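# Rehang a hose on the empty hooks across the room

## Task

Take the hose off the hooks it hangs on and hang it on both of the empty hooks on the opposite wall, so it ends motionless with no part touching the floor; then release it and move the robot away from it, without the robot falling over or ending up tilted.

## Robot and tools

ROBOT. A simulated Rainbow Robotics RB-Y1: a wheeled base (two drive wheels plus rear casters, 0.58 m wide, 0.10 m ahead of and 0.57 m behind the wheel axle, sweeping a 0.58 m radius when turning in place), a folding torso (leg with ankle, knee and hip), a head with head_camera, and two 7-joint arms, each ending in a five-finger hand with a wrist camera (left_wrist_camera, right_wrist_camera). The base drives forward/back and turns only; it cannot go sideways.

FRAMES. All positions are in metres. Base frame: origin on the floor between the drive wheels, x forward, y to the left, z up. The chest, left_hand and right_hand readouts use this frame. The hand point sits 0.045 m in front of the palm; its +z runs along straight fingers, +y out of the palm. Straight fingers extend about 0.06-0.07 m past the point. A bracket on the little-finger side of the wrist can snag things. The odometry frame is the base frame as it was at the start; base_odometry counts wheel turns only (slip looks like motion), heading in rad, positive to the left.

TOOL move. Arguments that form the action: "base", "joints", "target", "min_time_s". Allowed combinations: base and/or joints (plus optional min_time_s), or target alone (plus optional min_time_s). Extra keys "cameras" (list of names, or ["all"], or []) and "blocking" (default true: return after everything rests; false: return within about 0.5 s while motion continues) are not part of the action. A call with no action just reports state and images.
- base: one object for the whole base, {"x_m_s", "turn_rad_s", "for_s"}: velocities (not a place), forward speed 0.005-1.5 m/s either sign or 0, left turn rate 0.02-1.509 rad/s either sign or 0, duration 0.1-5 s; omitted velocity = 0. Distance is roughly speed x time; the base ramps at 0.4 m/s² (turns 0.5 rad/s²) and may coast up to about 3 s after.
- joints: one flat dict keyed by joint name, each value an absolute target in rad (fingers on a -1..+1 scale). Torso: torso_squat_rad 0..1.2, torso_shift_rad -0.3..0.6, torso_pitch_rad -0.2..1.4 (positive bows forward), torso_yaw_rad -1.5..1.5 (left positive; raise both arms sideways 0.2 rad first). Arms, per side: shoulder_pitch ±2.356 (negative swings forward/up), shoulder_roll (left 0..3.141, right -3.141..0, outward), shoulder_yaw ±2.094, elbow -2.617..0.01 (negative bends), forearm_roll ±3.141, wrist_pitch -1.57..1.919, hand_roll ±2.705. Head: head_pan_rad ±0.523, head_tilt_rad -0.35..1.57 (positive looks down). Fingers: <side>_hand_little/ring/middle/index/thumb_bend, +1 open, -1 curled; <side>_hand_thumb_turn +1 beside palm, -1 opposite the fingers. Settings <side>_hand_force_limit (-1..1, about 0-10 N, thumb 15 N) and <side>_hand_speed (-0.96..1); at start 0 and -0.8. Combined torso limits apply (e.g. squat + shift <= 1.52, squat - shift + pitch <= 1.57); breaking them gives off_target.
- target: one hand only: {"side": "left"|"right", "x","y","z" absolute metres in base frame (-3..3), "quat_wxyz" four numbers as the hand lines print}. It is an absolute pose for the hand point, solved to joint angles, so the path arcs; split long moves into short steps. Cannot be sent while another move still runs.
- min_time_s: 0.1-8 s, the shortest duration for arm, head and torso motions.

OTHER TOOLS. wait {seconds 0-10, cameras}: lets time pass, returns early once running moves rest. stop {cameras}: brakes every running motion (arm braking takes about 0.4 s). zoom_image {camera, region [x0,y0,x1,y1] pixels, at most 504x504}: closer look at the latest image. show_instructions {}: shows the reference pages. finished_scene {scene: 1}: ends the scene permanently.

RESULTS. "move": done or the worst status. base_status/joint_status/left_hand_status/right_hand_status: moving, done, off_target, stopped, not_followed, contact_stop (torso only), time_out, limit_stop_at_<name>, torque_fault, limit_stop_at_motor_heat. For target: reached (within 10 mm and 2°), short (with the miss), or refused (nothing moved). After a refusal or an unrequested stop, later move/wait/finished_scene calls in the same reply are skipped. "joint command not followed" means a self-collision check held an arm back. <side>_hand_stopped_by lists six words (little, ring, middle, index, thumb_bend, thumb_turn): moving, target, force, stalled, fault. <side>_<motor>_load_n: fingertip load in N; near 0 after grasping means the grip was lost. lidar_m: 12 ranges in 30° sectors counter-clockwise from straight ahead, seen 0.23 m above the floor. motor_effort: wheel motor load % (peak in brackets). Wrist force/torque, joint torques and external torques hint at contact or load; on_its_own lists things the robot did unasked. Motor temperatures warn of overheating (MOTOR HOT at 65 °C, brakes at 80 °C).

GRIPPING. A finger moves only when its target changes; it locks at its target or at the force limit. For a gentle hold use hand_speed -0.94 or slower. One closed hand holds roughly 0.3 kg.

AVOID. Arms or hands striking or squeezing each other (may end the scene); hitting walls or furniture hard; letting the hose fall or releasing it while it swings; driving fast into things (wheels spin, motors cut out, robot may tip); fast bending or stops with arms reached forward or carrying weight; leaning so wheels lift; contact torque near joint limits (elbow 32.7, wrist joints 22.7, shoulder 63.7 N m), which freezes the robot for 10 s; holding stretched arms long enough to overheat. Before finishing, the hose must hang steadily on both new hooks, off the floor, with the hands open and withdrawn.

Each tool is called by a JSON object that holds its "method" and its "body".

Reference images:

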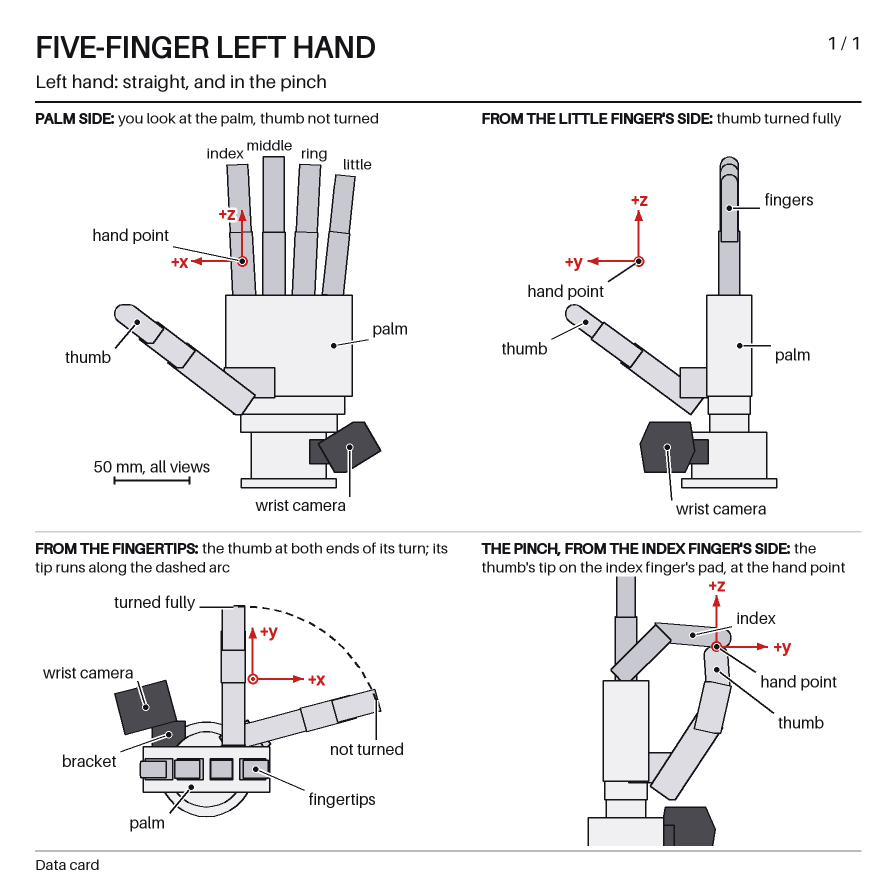

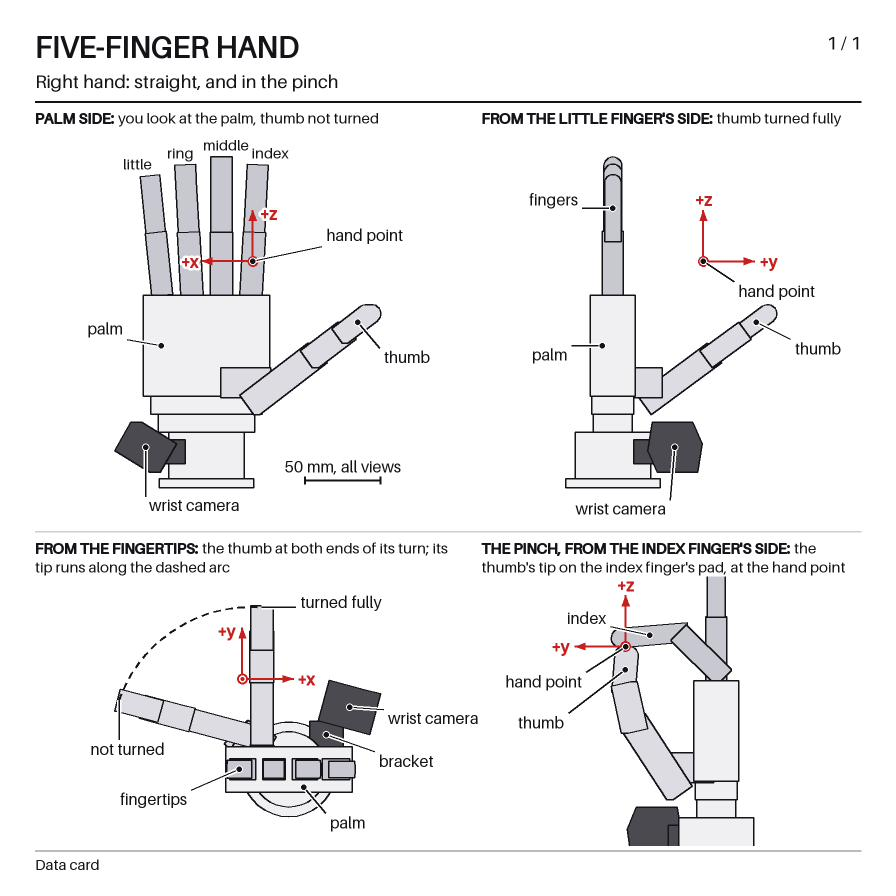

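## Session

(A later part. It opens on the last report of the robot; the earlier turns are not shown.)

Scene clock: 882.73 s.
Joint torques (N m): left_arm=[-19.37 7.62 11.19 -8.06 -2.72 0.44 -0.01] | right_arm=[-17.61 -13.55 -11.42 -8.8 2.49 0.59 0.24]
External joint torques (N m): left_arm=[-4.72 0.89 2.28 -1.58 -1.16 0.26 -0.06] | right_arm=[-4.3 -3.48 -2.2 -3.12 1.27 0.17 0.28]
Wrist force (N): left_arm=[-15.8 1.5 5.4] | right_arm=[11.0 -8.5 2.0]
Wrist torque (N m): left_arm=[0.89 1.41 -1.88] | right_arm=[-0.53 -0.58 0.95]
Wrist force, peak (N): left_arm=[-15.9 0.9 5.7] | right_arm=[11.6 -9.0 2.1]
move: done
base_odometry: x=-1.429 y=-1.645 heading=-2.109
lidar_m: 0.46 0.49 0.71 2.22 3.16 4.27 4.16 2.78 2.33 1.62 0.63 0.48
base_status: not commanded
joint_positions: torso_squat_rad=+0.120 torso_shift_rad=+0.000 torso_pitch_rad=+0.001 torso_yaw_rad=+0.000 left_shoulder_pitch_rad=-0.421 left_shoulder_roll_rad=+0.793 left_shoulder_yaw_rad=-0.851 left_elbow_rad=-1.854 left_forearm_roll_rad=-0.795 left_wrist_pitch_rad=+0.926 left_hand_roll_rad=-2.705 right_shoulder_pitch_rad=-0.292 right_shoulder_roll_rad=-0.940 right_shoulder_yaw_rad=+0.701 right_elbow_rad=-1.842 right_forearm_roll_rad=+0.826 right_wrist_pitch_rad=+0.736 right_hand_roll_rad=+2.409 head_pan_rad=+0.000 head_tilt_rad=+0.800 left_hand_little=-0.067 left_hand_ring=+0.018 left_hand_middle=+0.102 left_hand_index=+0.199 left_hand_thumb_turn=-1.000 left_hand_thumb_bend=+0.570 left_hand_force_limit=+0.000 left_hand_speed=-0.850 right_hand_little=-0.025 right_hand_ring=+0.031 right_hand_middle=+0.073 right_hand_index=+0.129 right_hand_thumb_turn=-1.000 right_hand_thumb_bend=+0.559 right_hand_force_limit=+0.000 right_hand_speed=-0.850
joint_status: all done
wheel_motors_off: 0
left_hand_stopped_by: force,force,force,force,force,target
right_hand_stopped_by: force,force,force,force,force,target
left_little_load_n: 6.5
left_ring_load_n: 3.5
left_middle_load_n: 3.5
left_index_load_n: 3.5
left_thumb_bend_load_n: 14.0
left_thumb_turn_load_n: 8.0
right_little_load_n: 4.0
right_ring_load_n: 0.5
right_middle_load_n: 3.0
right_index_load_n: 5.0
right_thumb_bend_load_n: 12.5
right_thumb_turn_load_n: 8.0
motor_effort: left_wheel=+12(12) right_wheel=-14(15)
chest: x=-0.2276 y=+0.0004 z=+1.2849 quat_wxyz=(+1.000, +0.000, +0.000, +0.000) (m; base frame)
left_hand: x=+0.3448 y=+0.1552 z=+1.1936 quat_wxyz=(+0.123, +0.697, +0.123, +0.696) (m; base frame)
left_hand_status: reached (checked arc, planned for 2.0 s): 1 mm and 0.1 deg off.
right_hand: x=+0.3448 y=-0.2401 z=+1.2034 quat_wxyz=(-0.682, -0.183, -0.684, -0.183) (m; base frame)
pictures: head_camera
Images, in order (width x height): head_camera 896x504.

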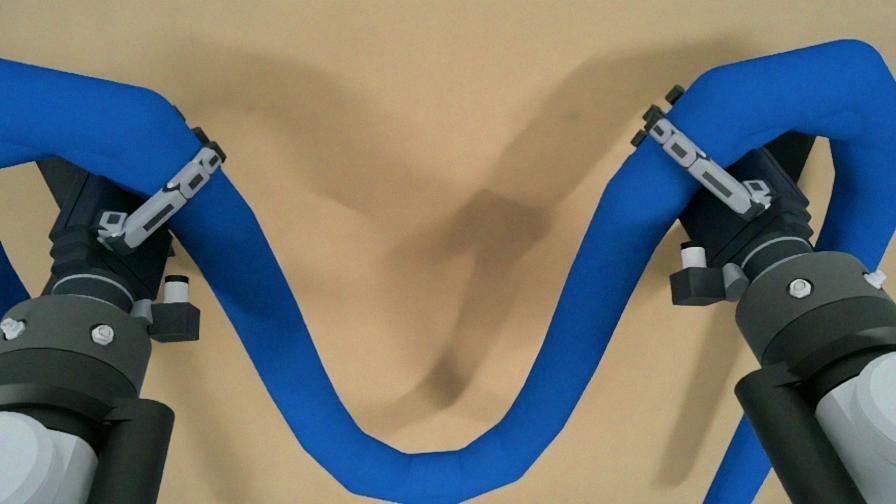

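{"method": "move", "body": {"target": {"side": "right", "x": 0.34, "y": -0.30, "z": 1.205, "quat_wxyz": [0.683, 0.183, 0.683, 0.183]}, "min_time_s": 2}}

{"method": "move", "body": {"target": {"side": "left", "x": 0.34, "y": 0.225, "z": 1.20, "quat_wxyz": [0.183, 0.683, 0.183, 0.683]}, "min_time_s": 2}}

{"method": "move", "body": {"joints": {"head_pan_rad": -0.5}, "cameras": ["head_camera"]}}

{"method": "move", "body": {"joints": {"head_pan_rad": 0.5}, "cameras": ["head_camera"]}}

Scene clock: 893.27 s.
Joint torques (N m): left_arm=[-19.83 8.12 11.42 -8.34 -2.84 0.51 -0.28] | right_arm=[-12.64 -17.1 -12.33 -5.67 2.23 0.84 -0.26]
External joint torques (N m): left_arm=[-5.19 1.39 2.52 -1.85 -1.28 0.33 -0.33] | right_arm=[-0.22 -4.78 -2.59 -0.78 1.29 0.08 -0.22]
Wrist force (N): left_arm=[-15.8 1.4 5.4] | right_arm=[12.0 -6.8 2.3]
Wrist torque (N m): left_arm=[0.86 1.37 -1.90] | right_arm=[-0.51 -0.63 0.84]
Wrist force, peak (N): left_arm=[-15.9 1.4 5.6] | right_arm=[11.6 -8.7 2.1]
move: done
base_odometry: x=-1.429 y=-1.645 heading=-2.109
lidar_m: 0.47 0.50 0.71 2.21 3.17 4.27 4.16 2.78 2.34 1.63 0.64 0.48
base_status: not commanded
joint_positions: torso_squat_rad=+0.120 torso_shift_rad=+0.000 torso_pitch_rad=+0.001 torso_yaw_rad=+0.000 left_shoulder_pitch_rad=-0.421 left_shoulder_roll_rad=+0.793 left_shoulder_yaw_rad=-0.851 left_elbow_rad=-1.854 left_forearm_roll_rad=-0.795 left_wrist_pitch_rad=+0.926 left_hand_roll_rad=-2.705 right_shoulder_pitch_rad=-0.208 right_shoulder_roll_rad=-1.058 right_shoulder_yaw_rad=+0.619 right_elbow_rad=-1.798 right_forearm_roll_rad=+0.905 right_wrist_pitch_rad=+0.614 right_hand_roll_rad=+2.230 head_pan_rad=+0.000 head_tilt_rad=+0.800 left_hand_little=-0.067 left_hand_ring=+0.018 left_hand_middle=+0.102 left_hand_index=+0.199 left_hand_thumb_turn=-1.000 left_hand_thumb_bend=+0.570 left_hand_force_limit=+0.000 left_hand_speed=-0.850 right_hand_little=-0.025 right_hand_ring=+0.031 right_hand_middle=+0.073 right_hand_index=+0.129 right_hand_thumb_turn=-1.000 right_hand_thumb_bend=+0.559 right_hand_force_limit=+0.000 right_hand_speed=-0.850
joint_status: all done
wheel_motors_off: 0
left_hand_stopped_by: force,force,force,force,force,target
right_hand_stopped_by: force,force,force,force,force,target
left_little_load_n: 6.5
left_ring_load_n: 4.0
left_middle_load_n: 3.5
left_index_load_n: 3.0
left_thumb_bend_load_n: 14.0
left_thumb_turn_load_n: 8.0
right_little_load_n: 4.0
right_ring_load_n: 0.5
right_middle_load_n: 3.0
right_index_load_n: 4.0
right_thumb_bend_load_n: 12.5
right_thumb_turn_load_n: 8.0
motor_effort: left_wheel=+12(13) right_wheel=-14(15)
chest: x=-0.2276 y=+0.0004 z=+1.2849 quat_wxyz=(+1.000, +0.000, +0.000, +0.000) (m; base frame)
left_hand: x=+0.3448 y=+0.1552 z=+1.1937 quat_wxyz=(+0.123, +0.697, +0.123, +0.696) (m; base frame)
right_hand: x=+0.3398 y=-0.2996 z=+1.2034 quat_wxyz=(-0.680, -0.184, -0.686, -0.181) (m; base frame)
right_hand_status: reached (checked arc, planned for 2.0 s): 2 mm and 0.5 deg off.
pictures: none

Scene clock: 895.60 s.
Joint torques (N m): left_arm=[-14.88 10.72 12.66 -7.54 -2.88 0.84 0.15] | right_arm=[-12.62 -17.07 -12.48 -5.48 2.15 1.06 -0.09]
External joint torques (N m): left_arm=[-1.28 1.63 3.28 -1.53 -1.51 0.46 0.11] | right_arm=[-0.2 -4.76 -2.73 -0.58 1.21 0.3 -0.05]
Wrist force (N): left_arm=[-15.1 0.6 5.2] | right_arm=[11.5 -7.4 1.9]
Wrist torque (N m): left_arm=[0.81 1.33 -1.66] | right_arm=[-0.59 -0.55 0.83]
Wrist force, peak (N): left_arm=[-16.0 1.7 5.3] | right_arm=[12.1 -7.5 2.4]
move: done
base_odometry: x=-1.429 y=-1.645 heading=-2.109
lidar_m: 0.46 0.50 0.71 2.21 3.16 4.28 4.14 2.80 2.33 1.62 0.66 0.48
base_status: not commanded
joint_positions: torso_squat_rad=+0.120 torso_shift_rad=+0.000 torso_pitch_rad=+0.001 torso_yaw_rad=+0.000 left_shoulder_pitch_rad=-0.317 left_shoulder_roll_rad=+0.928 left_shoulder_yaw_rad=-0.757 left_elbow_rad=-1.869 left_forearm_roll_rad=-0.813 left_wrist_pitch_rad=+0.803 left_hand_roll_rad=-2.434 right_shoulder_pitch_rad=-0.208 right_shoulder_roll_rad=-1.058 right_shoulder_yaw_rad=+0.619 right_elbow_rad=-1.798 right_forearm_roll_rad=+0.905 right_wrist_pitch_rad=+0.614 right_hand_roll_rad=+2.230 head_pan_rad=+0.000 head_tilt_rad=+0.800 left_hand_little=-0.067 left_hand_ring=+0.018 left_hand_middle=+0.102 left_hand_index=+0.199 left_hand_thumb_turn=-1.000 left_hand_thumb_bend=+0.570 left_hand_force_limit=+0.000 left_hand_speed=-0.850 right_hand_little=-0.025 right_hand_ring=+0.031 right_hand_middle=+0.073 right_hand_index=+0.129 right_hand_thumb_turn=-1.000 right_hand_thumb_bend=+0.559 right_hand_force_limit=+0.000 right_hand_speed=-0.850
joint_status: all done
wheel_motors_off: 0
left_hand_stopped_by: force,force,force,force,force,target
right_hand_stopped_by: force,force,force,force,force,target
left_little_load_n: 6.5
left_ring_load_n: 4.0
left_middle_load_n: 3.5
left_index_load_n: 3.0
left_thumb_bend_load_n: 14.0
left_thumb_turn_load_n: 7.5
right_little_load_n: 4.0
right_ring_load_n: 0.5
right_middle_load_n: 3.0
right_index_load_n: 4.0
right_thumb_bend_load_n: 12.0
right_thumb_turn_load_n: 8.5
motor_effort: left_wheel=+12(13) right_wheel=-14(15)
chest: x=-0.2276 y=+0.0004 z=+1.2849 quat_wxyz=(+1.000, +0.000, +0.000, +0.000) (m; base frame)
left_hand: x=+0.3399 y=+0.2244 z=+1.1984 quat_wxyz=(+0.180, +0.686, +0.184, +0.680) (m; base frame)
left_hand_status: reached (checked arc, planned for 2.0 s): 2 mm and 0.6 deg off.
right_hand: x=+0.3398 y=-0.2996 z=+1.2034 quat_wxyz=(-0.680, -0.184, -0.686, -0.181) (m; base frame)
pictures: none

Scene clock: 896.60 s.
Joint torques (N m): left_arm=[-14.5 10.48 12.72 -7.32 -3.06 0.79 -0.12] | right_arm=[-12.92 -17.36 -12.26 -5.54 2.22 0.88 -0.2]
External joint torques (N m): left_arm=[-0.89 1.39 3.33 -1.31 -1.69 0.41 -0.16] | right_arm=[-0.5 -5.05 -2.52 -0.64 1.27 0.12 -0.16]
Wrist force (N): left_arm=[-15.1 0.9 5.4] | right_arm=[11.9 -6.6 1.9]
Wrist torque (N m): left_arm=[0.86 1.33 -1.67] | right_arm=[-0.46 -0.62 0.86]
Wrist force, peak (N): left_arm=[-15.2 0.7 5.5] | right_arm=[11.9 -7.4 2.3]
move: done
base_odometry: x=-1.429 y=-1.645 heading=-2.109
lidar_m: 0.46 0.50 0.70 2.22 3.17 4.26 4.16 2.79 2.33 1.62 0.65 0.48
base_status: not commanded
joint_positions: torso_squat_rad=+0.120 torso_shift_rad=+0.000 torso_pitch_rad=+0.001 torso_yaw_rad=+0.000 left_shoulder_pitch_rad=-0.317 left_shoulder_roll_rad=+0.928 left_shoulder_yaw_rad=-0.757 left_elbow_rad=-1.869 left_forearm_roll_rad=-0.813 left_wrist_pitch_rad=+0.803 left_hand_roll_rad=-2.434 right_shoulder_pitch_rad=-0.208 right_shoulder_roll_rad=-1.058 right_shoulder_yaw_rad=+0.619 right_elbow_rad=-1.798 right_forearm_roll_rad=+0.905 right_wrist_pitch_rad=+0.614 right_hand_roll_rad=+2.230 head_pan_rad=-0.500 head_tilt_rad=+0.800 left_hand_little=-0.067 left_hand_ring=+0.018 left_hand_middle=+0.102 left_hand_index=+0.199 left_hand_thumb_turn=-1.000 left_hand_thumb_bend=+0.570 left_hand_force_limit=+0.000 left_hand_speed=-0.850 right_hand_little=-0.025 right_hand_ring=+0.031 right_hand_middle=+0.073 right_hand_index=+0.129 right_hand_thumb_turn=-1.000 right_hand_thumb_bend=+0.559 right_hand_force_limit=+0.000 right_hand_speed=-0.850
joint_status: all done
wheel_motors_off: 0
left_hand_stopped_by: force,force,force,force,force,target
right_hand_stopped_by: force,force,force,force,force,target
left_little_load_n: 6.5
left_ring_load_n: 4.0
left_middle_load_n: 3.5
left_index_load_n: 3.0
left_thumb_bend_load_n: 14.0
left_thumb_turn_load_n: 7.5
right_little_load_n: 4.0
right_ring_load_n: 0.0
right_middle_load_n: 3.0
right_index_load_n: 4.5
right_thumb_bend_load_n: 12.5
right_thumb_turn_load_n: 8.0
motor_effort: left_wheel=+12(12) right_wheel=-14(15)
chest: x=-0.2276 y=+0.0004 z=+1.2849 quat_wxyz=(+1.000, +0.000, +0.000, +0.000) (m; base frame)
left_hand: x=+0.3399 y=+0.2244 z=+1.1984 quat_wxyz=(+0.180, +0.686, +0.184, +0.680) (m; base frame)
right_hand: x=+0.3398 y=-0.2996 z=+1.2034 quat_wxyz=(-0.680, -0.184, -0.686, -0.181) (m; base frame)
pictures: head_camera
Images, in order (width x height): head_camera 896x504.

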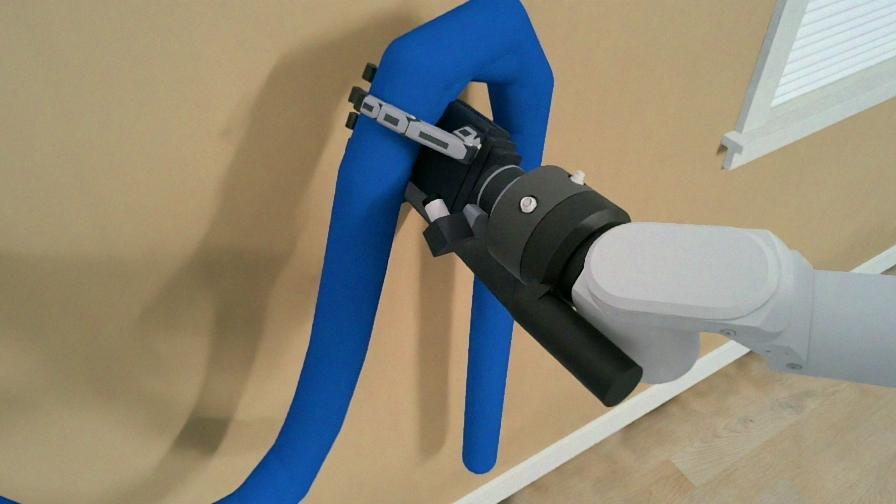

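Scene clock: 897.93 s.
Joint torques (N m): left_arm=[-14.84 9.9 12.62 -7.24 -2.9 1.02 -0.08] | right_arm=[-12.64 -17.15 -12.61 -5.67 2.22 0.98 -0.02]
External joint torques (N m): left_arm=[-1.23 0.82 3.24 -1.23 -1.52 0.64 -0.13] | right_arm=[-0.22 -4.83 -2.87 -0.77 1.28 0.23 0.02]
Wrist force (N): left_arm=[-15.1 0.7 5.3] | right_arm=[11.5 -7.2 2.0]
Wrist torque (N m): left_arm=[0.85 1.34 -1.66] | right_arm=[-0.55 -0.55 0.84]
Wrist force, peak (N): left_arm=[-15.4 0.5 5.5] | right_arm=[11.8 -7.6 2.2]
move: done
base_odometry: x=-1.429 y=-1.645 heading=-2.109
lidar_m: 0.47 0.49 0.70 2.21 3.17 4.28 4.15 2.78 2.34 1.61 0.65 0.48
base_status: not commanded
joint_positions: torso_squat_rad=+0.120 torso_shift_rad=+0.000 torso_pitch_rad=+0.001 torso_yaw_rad=+0.000 left_shoulder_pitch_rad=-0.317 left_shoulder_roll_rad=+0.928 left_shoulder_yaw_rad=-0.757 left_elbow_rad=-1.869 left_forearm_roll_rad=-0.813 left_wrist_pitch_rad=+0.803 left_hand_roll_rad=-2.434 right_shoulder_pitch_rad=-0.208 right_shoulder_roll_rad=-1.058 right_shoulder_yaw_rad=+0.619 right_elbow_rad=-1.798 right_forearm_roll_rad=+0.905 right_wrist_pitch_rad=+0.614 right_hand_roll_rad=+2.230 head_pan_rad=+0.500 head_tilt_rad=+0.800 left_hand_little=-0.067 left_hand_ring=+0.018 left_hand_middle=+0.102 left_hand_index=+0.199 left_hand_thumb_turn=-1.000 left_hand_thumb_bend=+0.570 left_hand_force_limit=+0.000 left_hand_speed=-0.850 right_hand_little=-0.025 right_hand_ring=+0.031 right_hand_middle=+0.073 right_hand_index=+0.129 right_hand_thumb_turn=-1.000 right_hand_thumb_bend=+0.559 right_hand_force_limit=+0.000 right_hand_speed=-0.850
joint_status: all done
wheel_motors_off: 0
left_hand_stopped_by: force,force,force,force,force,target
right_hand_stopped_by: force,force,force,force,force,target
left_little_load_n: 7.0
left_ring_load_n: 4.0
left_middle_load_n: 3.5
left_index_load_n: 3.0
left_thumb_bend_load_n: 13.5
left_thumb_turn_load_n: 7.5
right_little_load_n: 4.0
right_ring_load_n: 0.0
right_middle_load_n: 3.5
right_index_load_n: 4.5
right_thumb_bend_load_n: 12.5
right_thumb_turn_load_n: 8.0
motor_effort: left_wheel=+12(12) right_wheel=-14(14)
chest: x=-0.2276 y=+0.0004 z=+1.2849 quat_wxyz=(+1.000, +0.000, +0.000, +0.000) (m; base frame)
left_hand: x=+0.3399 y=+0.2244 z=+1.1984 quat_wxyz=(+0.180, +0.686, +0.184, +0.680) (m; base frame)
right_hand: x=+0.3398 y=-0.2996 z=+1.2034 quat_wxyz=(-0.680, -0.184, -0.686, -0.181) (m; base frame)
pictures: head_camera
Images, in order (width x height): head_camera 896x504.

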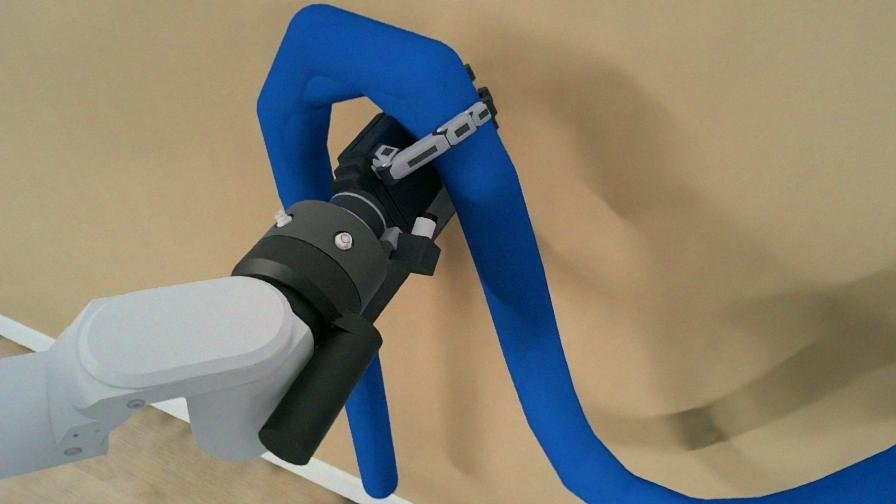

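{"method": "move", "body": {"target": {"side": "right", "x": 0.335, "y": -0.365, "z": 1.205, "quat_wxyz": [0.683, 0.183, 0.683, 0.183]}, "min_time_s": 2}}

{"method": "move", "body": {"target": {"side": "left", "x": 0.335, "y": 0.285, "z": 1.20, "quat_wxyz": [0.183, 0.683, 0.183, 0.683]}, "min_time_s": 2, "cameras": ["head_camera"]}}

{"method": "move", "body": {"joints": {"head_pan_rad": -0.5}, "cameras": ["head_camera"]}}

Scene clock: 923.80 s.
Joint torques (N m): left_arm=[-14.76 10.77 12.53 -7.26 -3.02 0.89 0.24] | right_arm=[-12.07 -19.73 -13.09 -4.68 1.49 1.84 -0.04]
External joint torques (N m): left_arm=[-1.15 1.69 3.15 -1.25 -1.65 0.51 0.2] | right_arm=[-0.5 -5.32 -3.01 -0.44 0.98 0.58 0]
Wrist force (N): left_arm=[-14.9 0.9 5.2] | right_arm=[11.6 -6.7 2.2]
Wrist torque (N m): left_arm=[0.83 1.28 -1.70] | right_arm=[-0.52 -0.58 0.87]
Wrist force, peak (N): left_arm=[-15.4 0.9 5.5] | right_arm=[12.6 -7.1 1.9]
move: done
base_odometry: x=-1.429 y=-1.645 heading=-2.109
lidar_m: 0.46 0.50 0.71 2.22 3.17 4.26 4.15 2.79 2.33 1.62 0.64 0.49
base_status: not commanded
joint_positions: torso_squat_rad=+0.120 torso_shift_rad=+0.000 torso_pitch_rad=+0.001 torso_yaw_rad=+0.000 left_shoulder_pitch_rad=-0.317 left_shoulder_roll_rad=+0.928 left_shoulder_yaw_rad=-0.757 left_elbow_rad=-1.869 left_forearm_roll_rad=-0.813 left_wrist_pitch_rad=+0.803 left_hand_roll_rad=-2.434 right_shoulder_pitch_rad=-0.110 right_shoulder_roll_rad=-1.120 right_shoulder_yaw_rad=+0.493 right_elbow_rad=-1.682 right_forearm_roll_rad=+1.137 right_wrist_pitch_rad=+0.455 right_hand_roll_rad=+1.934 head_pan_rad=+0.500 head_tilt_rad=+0.800 left_hand_little=-0.067 left_hand_ring=+0.018 left_hand_middle=+0.102 left_hand_index=+0.199 left_hand_thumb_turn=-1.000 left_hand_thumb_bend=+0.570 left_hand_force_limit=+0.000 left_hand_speed=-0.850 right_hand_little=-0.025 right_hand_ring=+0.031 right_hand_middle=+0.073 right_hand_index=+0.129 right_hand_thumb_turn=-1.000 right_hand_thumb_bend=+0.559 right_hand_force_limit=+0.000 right_hand_speed=-0.850
joint_status: all done
wheel_motors_off: 0
left_hand_stopped_by: force,force,force,force,force,target
right_hand_stopped_by: force,force,force,force,force,target
left_little_load_n: 6.5
left_ring_load_n: 4.0
left_middle_load_n: 3.5
left_index_load_n: 3.5
left_thumb_bend_load_n: 13.5
left_thumb_turn_load_n: 7.5
right_little_load_n: 4.0
right_ring_load_n: 0.5
right_middle_load_n: 3.0
right_index_load_n: 4.5
right_thumb_bend_load_n: 12.5
right_thumb_turn_load_n: 8.0
motor_effort: left_wheel=+12(13) right_wheel=-14(15)
chest: x=-0.2276 y=+0.0004 z=+1.2849 quat_wxyz=(+1.000, +0.000, +0.000, +0.000) (m; base frame)
left_hand: x=+0.3399 y=+0.2244 z=+1.1984 quat_wxyz=(+0.180, +0.686, +0.184, +0.680) (m; base frame)
right_hand: x=+0.3348 y=-0.3647 z=+1.2036 quat_wxyz=(-0.681, -0.185, -0.685, -0.181) (m; base frame)
right_hand_status: reached (checked arc, planned for 2.0 s): 1 mm and 0.4 deg off.
pictures: none

Scene clock: 926.13 s.
Joint torques (N m): left_arm=[-14.32 13.45 13.6 -5.11 -2.45 1.56 -0.01] | right_arm=[-11.71 -20.13 -12.66 -4.93 1.51 1.9 -0.09]
External joint torques (N m): left_arm=[-1.58 1.96 3.68 0.05 -1.32 0.8 -0.05] | right_arm=[-0.14 -5.71 -2.58 -0.69 1.01 0.63 -0.05]
Wrist force (N): left_arm=[-15.3 1.3 5.5] | right_arm=[12.0 -6.0 2.2]
Wrist torque (N m): left_arm=[0.84 1.36 -1.75] | right_arm=[-0.44 -0.59 0.95]
Wrist force, peak (N): left_arm=[-15.5 1.0 5.6] | right_arm=[12.0 -7.1 2.0]
move: done
base_odometry: x=-1.429 y=-1.645 heading=-2.109
lidar_m: 0.47 0.50 0.71 2.22 3.16 4.27 4.15 2.78 2.33 1.62 0.66 0.49
base_status: not commanded
joint_positions: torso_squat_rad=+0.120 torso_shift_rad=+0.000 torso_pitch_rad=+0.001 torso_yaw_rad=+0.000 left_shoulder_pitch_rad=-0.231 left_shoulder_roll_rad=+1.055 left_shoulder_yaw_rad=-0.681 left_elbow_rad=-1.828 left_forearm_roll_rad=-0.900 left_wrist_pitch_rad=+0.680 left_hand_roll_rad=-2.243 right_shoulder_pitch_rad=-0.110 right_shoulder_roll_rad=-1.120 right_shoulder_yaw_rad=+0.493 right_elbow_rad=-1.682 right_forearm_roll_rad=+1.137 right_wrist_pitch_rad=+0.455 right_hand_roll_rad=+1.934 head_pan_rad=+0.500 head_tilt_rad=+0.800 left_hand_little=-0.067 left_hand_ring=+0.018 left_hand_middle=+0.102 left_hand_index=+0.199 left_hand_thumb_turn=-1.000 left_hand_thumb_bend=+0.570 left_hand_force_limit=+0.000 left_hand_speed=-0.850 right_hand_little=-0.025 right_hand_ring=+0.031 right_hand_middle=+0.073 right_hand_index=+0.129 right_hand_thumb_turn=-1.000 right_hand_thumb_bend=+0.559 right_hand_force_limit=+0.000 right_hand_speed=-0.850
joint_status: all done
wheel_motors_off: 0
left_hand_stopped_by: force,force,force,force,force,target
right_hand_stopped_by: force,force,force,force,force,target
left_little_load_n: 6.5
left_ring_load_n: 4.0
left_middle_load_n: 3.5
left_index_load_n: 3.0
left_thumb_bend_load_n: 14.0
left_thumb_turn_load_n: 7.5
right_little_load_n: 3.5
right_ring_load_n: 0.5
right_middle_load_n: 3.0
right_index_load_n: 4.5
right_thumb_bend_load_n: 12.0
right_thumb_turn_load_n: 8.0
motor_effort: left_wheel=+12(12) right_wheel=-14(15)
chest: x=-0.2276 y=+0.0004 z=+1.2849 quat_wxyz=(+1.000, +0.000, +0.000, +0.000) (m; base frame)
left_hand: x=+0.3348 y=+0.2845 z=+1.1985 quat_wxyz=(+0.181, +0.686, +0.184, +0.680) (m; base frame)
left_hand_status: reached (checked arc, planned for 2.0 s): 2 mm and 0.5 deg off.
right_hand: x=+0.3348 y=-0.3647 z=+1.2036 quat_wxyz=(-0.681, -0.185, -0.685, -0.181) (m; base frame)
pictures: head_camera
Images, in order (width x height): head_camera 896x504.

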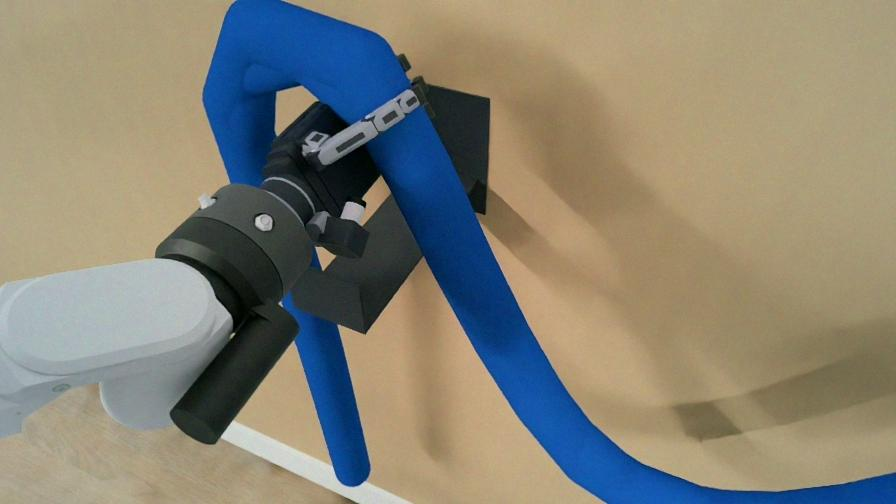

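Scene clock: 927.47 s.
Joint torques (N m): left_arm=[-13.96 13.45 13.75 -4.92 -2.54 1.6 -0.15] | right_arm=[-11.72 -20.03 -13.03 -4.64 1.44 2.05 -0.04]
External joint torques (N m): left_arm=[-1.22 1.97 3.84 0.24 -1.41 0.84 -0.19] | right_arm=[-0.16 -5.62 -2.95 -0.4 0.94 0.79 0.01]
Wrist force (N): left_arm=[-15.2 1.2 5.3] | right_arm=[11.9 -6.5 2.2]
Wrist torque (N m): left_arm=[0.85 1.35 -1.74] | right_arm=[-0.53 -0.59 0.90]
Wrist force, peak (N): left_arm=[-15.5 1.2 5.4] | right_arm=[12.3 -6.5 2.1]
move: done
base_odometry: x=-1.429 y=-1.645 heading=-2.109
lidar_m: 0.47 0.50 0.71 2.21 3.17 4.27 4.15 2.79 2.33 1.62 0.65 0.49
base_status: not commanded
joint_positions: torso_squat_rad=+0.120 torso_shift_rad=+0.000 torso_pitch_rad=+0.001 torso_yaw_rad=+0.000 left_shoulder_pitch_rad=-0.231 left_shoulder_roll_rad=+1.055 left_shoulder_yaw_rad=-0.681 left_elbow_rad=-1.828 left_forearm_roll_rad=-0.900 left_wrist_pitch_rad=+0.680 left_hand_roll_rad=-2.243 right_shoulder_pitch_rad=-0.110 right_shoulder_roll_rad=-1.120 right_shoulder_yaw_rad=+0.493 right_elbow_rad=-1.682 right_forearm_roll_rad=+1.137 right_wrist_pitch_rad=+0.455 right_hand_roll_rad=+1.934 head_pan_rad=-0.500 head_tilt_rad=+0.800 left_hand_little=-0.067 left_hand_ring=+0.018 left_hand_middle=+0.102 left_hand_index=+0.199 left_hand_thumb_turn=-1.000 left_hand_thumb_bend=+0.570 left_hand_force_limit=+0.000 left_hand_speed=-0.850 right_hand_little=-0.025 right_hand_ring=+0.031 right_hand_middle=+0.073 right_hand_index=+0.129 right_hand_thumb_turn=-1.000 right_hand_thumb_bend=+0.559 right_hand_force_limit=+0.000 right_hand_speed=-0.850
joint_status: all done
wheel_motors_off: 0
left_hand_stopped_by: force,force,force,force,force,target
right_hand_stopped_by: force,force,force,force,force,target
left_little_load_n: 6.5
left_ring_load_n: 4.0
left_middle_load_n: 3.5
left_index_load_n: 3.5
left_thumb_bend_load_n: 14.0
left_thumb_turn_load_n: 7.5
right_little_load_n: 3.5
right_ring_load_n: 0.0
right_middle_load_n: 3.0
right_index_load_n: 4.5
right_thumb_bend_load_n: 12.0
right_thumb_turn_load_n: 8.5
motor_effort: left_wheel=+12(12) right_wheel=-14(15)
chest: x=-0.2276 y=+0.0004 z=+1.2849 quat_wxyz=(+1.000, +0.000, +0.000, +0.000) (m; base frame)
left_hand: x=+0.3348 y=+0.2845 z=+1.1985 quat_wxyz=(+0.181, +0.686, +0.184, +0.680) (m; base frame)
right_hand: x=+0.3348 y=-0.3647 z=+1.2036 quat_wxyz=(-0.681, -0.185, -0.685, -0.181) (m; base frame)
pictures: head_camera
Images, in order (width x height): head_camera 896x504.

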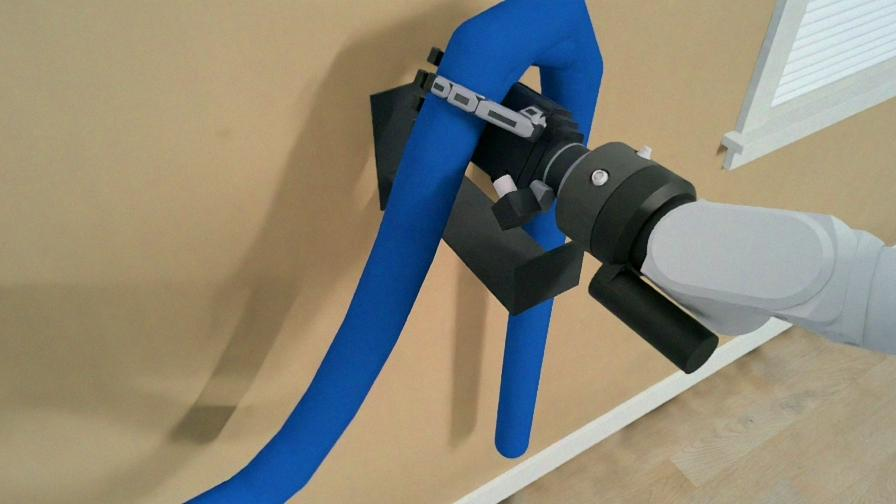

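{"method": "move", "body": {"target": {"side": "right", "x": 0.335, "y": -0.41, "z": 1.205, "quat_wxyz": [0.683, 0.183, 0.683, 0.183]}, "min_time_s": 2, "cameras": ["head_camera"]}}

Scene clock: 953.53 s.
Joint torques (N m): left_arm=[-14.02 13.03 13.41 -5.14 -2.35 1.62 -0.13] | right_arm=[-11.71 -21.72 -12.82 -4.16 0.73 2.78 -0.07]
External joint torques (N m): left_arm=[-1.28 1.55 3.5 0.02 -1.22 0.86 -0.17] | right_arm=[-0.4 -5.97 -2.65 -0.27 0.56 1.1 -0.03]
Wrist force (N): left_arm=[-15.4 1.2 5.4] | right_arm=[11.5 -6.3 2.3]
Wrist torque (N m): left_arm=[0.81 1.37 -1.78] | right_arm=[-0.52 -0.52 0.93]
Wrist force, peak (N): left_arm=[-15.6 1.0 5.5] | right_arm=[12.5 -6.7 2.2]
move: done
base_odometry: x=-1.429 y=-1.645 heading=-2.109
lidar_m: 0.47 0.50 0.71 2.21 3.17 4.26 4.15 2.78 2.33 1.62 0.64 0.49
base_status: not commanded
joint_positions: torso_squat_rad=+0.120 torso_shift_rad=+0.000 torso_pitch_rad=+0.001 torso_yaw_rad=+0.000 left_shoulder_pitch_rad=-0.231 left_shoulder_roll_rad=+1.055 left_shoulder_yaw_rad=-0.681 left_elbow_rad=-1.828 left_forearm_roll_rad=-0.900 left_wrist_pitch_rad=+0.680 left_hand_roll_rad=-2.243 right_shoulder_pitch_rad=-0.076 right_shoulder_roll_rad=-1.129 right_shoulder_yaw_rad=+0.408 right_elbow_rad=-1.559 right_forearm_roll_rad=+1.418 right_wrist_pitch_rad=+0.354 right_hand_roll_rad=+1.626 head_pan_rad=-0.500 head_tilt_rad=+0.800 left_hand_little=-0.067 left_hand_ring=+0.018 left_hand_middle=+0.102 left_hand_index=+0.199 left_hand_thumb_turn=-1.000 left_hand_thumb_bend=+0.570 left_hand_force_limit=+0.000 left_hand_speed=-0.850 right_hand_little=-0.025 right_hand_ring=+0.031 right_hand_middle=+0.073 right_hand_index=+0.129 right_hand_thumb_turn=-1.000 right_hand_thumb_bend=+0.559 right_hand_force_limit=+0.000 right_hand_speed=-0.850
joint_status: all done
wheel_motors_off: 0
left_hand_stopped_by: force,force,force,force,force,target
right_hand_stopped_by: force,force,force,force,force,target
left_little_load_n: 7.0
left_ring_load_n: 4.0
left_middle_load_n: 3.5
left_index_load_n: 3.0
left_thumb_bend_load_n: 14.0
left_thumb_turn_load_n: 8.0
right_little_load_n: 3.5
right_ring_load_n: 0.5
right_middle_load_n: 3.0
right_index_load_n: 4.5
right_thumb_bend_load_n: 12.5
right_thumb_turn_load_n: 8.5
motor_effort: left_wheel=+12(12) right_wheel=-14(15)
chest: x=-0.2276 y=+0.0004 z=+1.2849 quat_wxyz=(+1.000, +0.000, +0.000, +0.000) (m; base frame)
left_hand: x=+0.3348 y=+0.2845 z=+1.1985 quat_wxyz=(+0.181, +0.686, +0.184, +0.680) (m; base frame)
right_hand: x=+0.3348 y=-0.4094 z=+1.2036 quat_wxyz=(-0.681, -0.187, -0.685, -0.180) (m; base frame)
right_hand_status: reached (checked arc, planned for 2.0 s): 2 mm and 0.7 deg off.
pictures: head_camera
Images, in order (width x height): head_camera 896x504.

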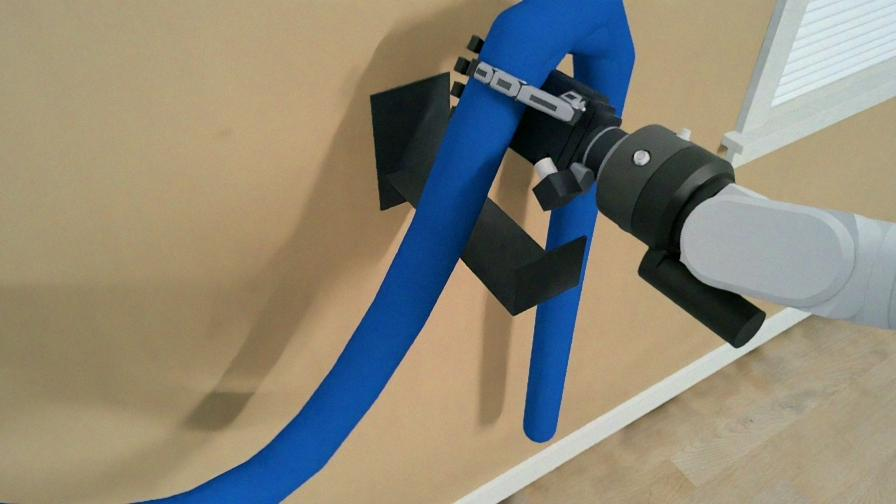

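{"method": "move", "body": {"target": {"side": "right", "x": 0.33, "y": -0.39, "z": 1.29, "quat_wxyz": [0.683, 0.183, 0.683, 0.183]}, "min_time_s": 2}}

{"method": "move", "body": {"target": {"side": "left", "x": 0.33, "y": 0.29, "z": 1.27, "quat_wxyz": [0.183, 0.683, 0.183, 0.683]}, "min_time_s": 2, "cameras": ["head_camera"]}}

{"method": "move", "body": {"joints": {"head_pan_rad": 0.5}, "cameras": ["head_camera"]}}

Scene clock: 979.33 s.
Joint torques (N m): left_arm=[-14.42 14.47 13.19 -5.17 -2.65 1.57 0.02] | right_arm=[-14.97 -22.26 -11.9 -2.98 1.24 2.67 0.23]
External joint torques (N m): left_arm=[-1.68 2.99 3.27 -0.01 -1.52 0.81 -0.02] | right_arm=[-3.76 -6.2 -0.79 -1.03 0.71 1.43 0.27]
Wrist force (N): left_arm=[-15.1 1.5 5.3] | right_arm=[12.1 -6.5 1.9]
Wrist torque (N m): left_arm=[0.85 1.35 -1.82] | right_arm=[-0.51 -0.59 1.05]
Wrist force, peak (N): left_arm=[-15.7 1.5 5.4] | right_arm=[12.6 -6.8 2.2]
move: done
base_odometry: x=-1.429 y=-1.645 heading=-2.109
lidar_m: 0.46 0.49 0.71 2.21 3.16 4.26 4.15 2.79 2.34 1.62 0.65 0.48
base_status: not commanded
joint_positions: torso_squat_rad=+0.120 torso_shift_rad=+0.000 torso_pitch_rad=+0.001 torso_yaw_rad=+0.000 left_shoulder_pitch_rad=-0.231 left_shoulder_roll_rad=+1.055 left_shoulder_yaw_rad=-0.681 left_elbow_rad=-1.828 left_forearm_roll_rad=-0.900 left_wrist_pitch_rad=+0.680 left_hand_roll_rad=-2.242 right_shoulder_pitch_rad=-0.102 right_shoulder_roll_rad=-1.407 right_shoulder_yaw_rad=+0.437 right_elbow_rad=-1.832 right_forearm_roll_rad=+0.865 right_wrist_pitch_rad=+0.463 right_hand_roll_rad=+1.950 head_pan_rad=-0.500 head_tilt_rad=+0.800 left_hand_little=-0.067 left_hand_ring=+0.018 left_hand_middle=+0.102 left_hand_index=+0.199 left_hand_thumb_turn=-1.000 left_hand_thumb_bend=+0.570 left_hand_force_limit=+0.000 left_hand_speed=-0.850 right_hand_little=-0.025 right_hand_ring=+0.031 right_hand_middle=+0.073 right_hand_index=+0.129 right_hand_thumb_turn=-1.000 right_hand_thumb_bend=+0.559 right_hand_force_limit=+0.000 right_hand_speed=-0.850
joint_status: all done
wheel_motors_off: 0
left_hand_stopped_by: force,force,force,force,force,target
right_hand_stopped_by: force,force,force,force,force,target
left_little_load_n: 6.5
left_ring_load_n: 4.0
left_middle_load_n: 3.5
left_index_load_n: 3.0
left_thumb_bend_load_n: 13.5
left_thumb_turn_load_n: 8.0
right_little_load_n: 3.5
right_ring_load_n: 0.0
right_middle_load_n: 3.0
right_index_load_n: 4.5
right_thumb_bend_load_n: 12.5
right_thumb_turn_load_n: 8.0
motor_effort: left_wheel=+12(13) right_wheel=-14(15)
chest: x=-0.2276 y=+0.0004 z=+1.2849 quat_wxyz=(+1.000, +0.000, +0.000, +0.000) (m; base frame)
left_hand: x=+0.3348 y=+0.2845 z=+1.1985 quat_wxyz=(+0.181, +0.686, +0.184, +0.680) (m; base frame)
right_hand: x=+0.3298 y=-0.3903 z=+1.2885 quat_wxyz=(-0.682, -0.183, -0.684, -0.184) (m; base frame)
right_hand_status: reached (checked arc, planned for 2.0 s): 2 mm and 0.1 deg off.
pictures: none

Scene clock: 981.67 s.
Joint torques (N m): left_arm=[-16.58 14.4 14.1 -4.58 -2.29 1.6 -0.31] | right_arm=[-14.71 -21.68 -11.99 -3 1.19 2.85 0.05]
External joint torques (N m): left_arm=[-3.97 2.02 3.39 -0.7 -1.03 1.07 -0.35] | right_arm=[-3.49 -5.62 -0.89 -1.06 0.66 1.61 0.09]
Wrist force (N): left_arm=[-15.5 1.2 5.3] | right_arm=[11.8 -7.0 2.0]
Wrist torque (N m): left_arm=[0.83 1.36 -1.88] | right_arm=[-0.60 -0.56 1.05]
Wrist force, peak (N): left_arm=[-15.6 1.2 5.4] | right_arm=[12.5 -6.8 2.6]
move: done
base_odometry: x=-1.429 y=-1.645 heading=-2.109
lidar_m: 0.47 0.49 0.71 2.22 3.16 4.27 4.16 2.79 2.34 1.63 0.64 0.49
base_status: not commanded
joint_positions: torso_squat_rad=+0.120 torso_shift_rad=+0.000 torso_pitch_rad=+0.001 torso_yaw_rad=+0.000 left_shoulder_pitch_rad=-0.270 left_shoulder_roll_rad=+1.237 left_shoulder_yaw_rad=-0.629 left_elbow_rad=-2.017 left_forearm_roll_rad=-0.635 left_wrist_pitch_rad=+0.736 left_hand_roll_rad=-2.360 right_shoulder_pitch_rad=-0.102 right_shoulder_roll_rad=-1.407 right_shoulder_yaw_rad=+0.437 right_elbow_rad=-1.832 right_forearm_roll_rad=+0.865 right_wrist_pitch_rad=+0.463 right_hand_roll_rad=+1.950 head_pan_rad=-0.500 head_tilt_rad=+0.800 left_hand_little=-0.067 left_hand_ring=+0.018 left_hand_middle=+0.102 left_hand_index=+0.199 left_hand_thumb_turn=-1.000 left_hand_thumb_bend=+0.570 left_hand_force_limit=+0.000 left_hand_speed=-0.850 right_hand_little=-0.025 right_hand_ring=+0.031 right_hand_middle=+0.073 right_hand_index=+0.129 right_hand_thumb_turn=-1.000 right_hand_thumb_bend=+0.559 right_hand_force_limit=+0.000 right_hand_speed=-0.850
joint_status: all done
wheel_motors_off: 0
left_hand_stopped_by: force,force,force,force,force,target
right_hand_stopped_by: force,force,force,force,force,target
left_little_load_n: 6.5
left_ring_load_n: 4.0
left_middle_load_n: 4.0
left_index_load_n: 3.5
left_thumb_bend_load_n: 13.5
left_thumb_turn_load_n: 8.0
right_little_load_n: 3.5
right_ring_load_n: 0.5
right_middle_load_n: 3.0
right_index_load_n: 4.5
right_thumb_bend_load_n: 12.5
right_thumb_turn_load_n: 8.5
motor_effort: left_wheel=+12(12) right_wheel=-14(15)
chest: x=-0.2276 y=+0.0004 z=+1.2849 quat_wxyz=(+1.000, +0.000, +0.000, +0.000) (m; base frame)
left_hand: x=+0.3298 y=+0.2899 z=+1.2687 quat_wxyz=(+0.183, +0.684, +0.183, +0.682) (m; base frame)
left_hand_status: reached (checked arc, planned for 2.0 s): 1 mm and 0.1 deg off.
right_hand: x=+0.3298 y=-0.3903 z=+1.2885 quat_wxyz=(-0.682, -0.183, -0.684, -0.184) (m; base frame)
pictures: head_camera
Images, in order (width x height): head_camera 896x504.

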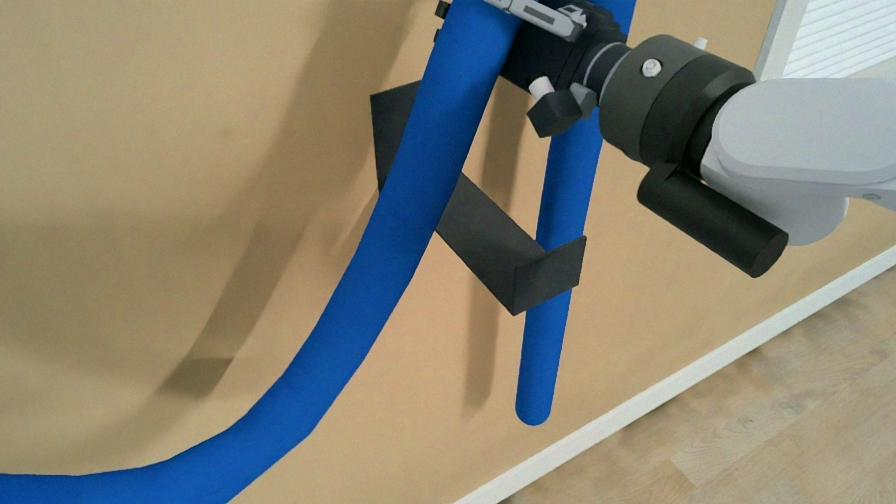

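Scene clock: 983.00 s.
Joint torques (N m): left_arm=[-17.48 14.72 13.99 -4.58 -2.46 1.63 -0.07] | right_arm=[-15.18 -22.1 -11.9 -2.9 1.27 2.81 0.23]
External joint torques (N m): left_arm=[-4.87 2.34 3.29 -0.7 -1.2 1.1 -0.11] | right_arm=[-3.96 -6.04 -0.79 -0.96 0.74 1.57 0.27]
Wrist force (N): left_arm=[-15.4 1.3 5.2] | right_arm=[11.9 -6.8 2.3]
Wrist torque (N m): left_arm=[0.85 1.36 -1.86] | right_arm=[-0.59 -0.61 1.06]
Wrist force, peak (N): left_arm=[-15.7 1.2 5.4] | right_arm=[12.4 -6.8 2.0]
move: done
base_odometry: x=-1.429 y=-1.645 heading=-2.109
lidar_m: 0.46 0.50 0.70 2.22 3.17 4.28 4.16 2.78 2.34 1.63 0.65 0.49
base_status: not commanded
joint_positions: torso_squat_rad=+0.120 torso_shift_rad=+0.000 torso_pitch_rad=+0.001 torso_yaw_rad=+0.000 left_shoulder_pitch_rad=-0.270 left_shoulder_roll_rad=+1.237 left_shoulder_yaw_rad=-0.629 left_elbow_rad=-2.017 left_forearm_roll_rad=-0.635 left_wrist_pitch_rad=+0.736 left_hand_roll_rad=-2.360 right_shoulder_pitch_rad=-0.102 right_shoulder_roll_rad=-1.407 right_shoulder_yaw_rad=+0.437 right_elbow_rad=-1.832 right_forearm_roll_rad=+0.865 right_wrist_pitch_rad=+0.463 right_hand_roll_rad=+1.950 head_pan_rad=+0.500 head_tilt_rad=+0.800 left_hand_little=-0.067 left_hand_ring=+0.018 left_hand_middle=+0.102 left_hand_index=+0.199 left_hand_thumb_turn=-1.000 left_hand_thumb_bend=+0.570 left_hand_force_limit=+0.000 left_hand_speed=-0.850 right_hand_little=-0.025 right_hand_ring=+0.031 right_hand_middle=+0.073 right_hand_index=+0.129 right_hand_thumb_turn=-1.000 right_hand_thumb_bend=+0.559 right_hand_force_limit=+0.000 right_hand_speed=-0.850
joint_status: all done
wheel_motors_off: 0
left_hand_stopped_by: force,force,force,force,force,target
right_hand_stopped_by: force,force,force,force,force,target
left_little_load_n: 6.5
left_ring_load_n: 4.0
left_middle_load_n: 3.5
left_index_load_n: 3.0
left_thumb_bend_load_n: 14.0
left_thumb_turn_load_n: 8.0
right_little_load_n: 3.5
right_ring_load_n: 0.0
right_middle_load_n: 3.0
right_index_load_n: 4.5
right_thumb_bend_load_n: 12.5
right_thumb_turn_load_n: 8.5
motor_effort: left_wheel=+12(13) right_wheel=-14(15)
chest: x=-0.2276 y=+0.0004 z=+1.2849 quat_wxyz=(+1.000, +0.000, +0.000, +0.000) (m; base frame)
left_hand: x=+0.3298 y=+0.2899 z=+1.2687 quat_wxyz=(+0.183, +0.684, +0.183, +0.682) (m; base frame)
right_hand: x=+0.3298 y=-0.3903 z=+1.2885 quat_wxyz=(-0.682, -0.183, -0.684, -0.184) (m; base frame)
pictures: head_camera
Images, in order (width x height): head_camera 896x504.

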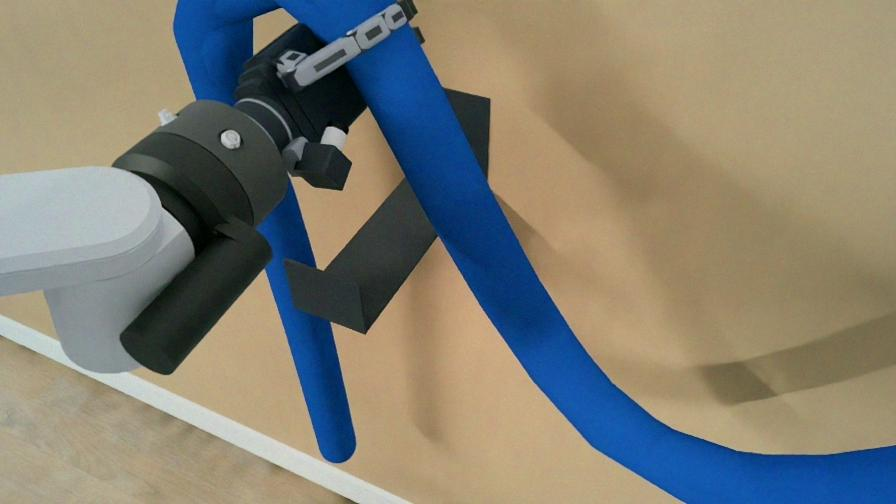

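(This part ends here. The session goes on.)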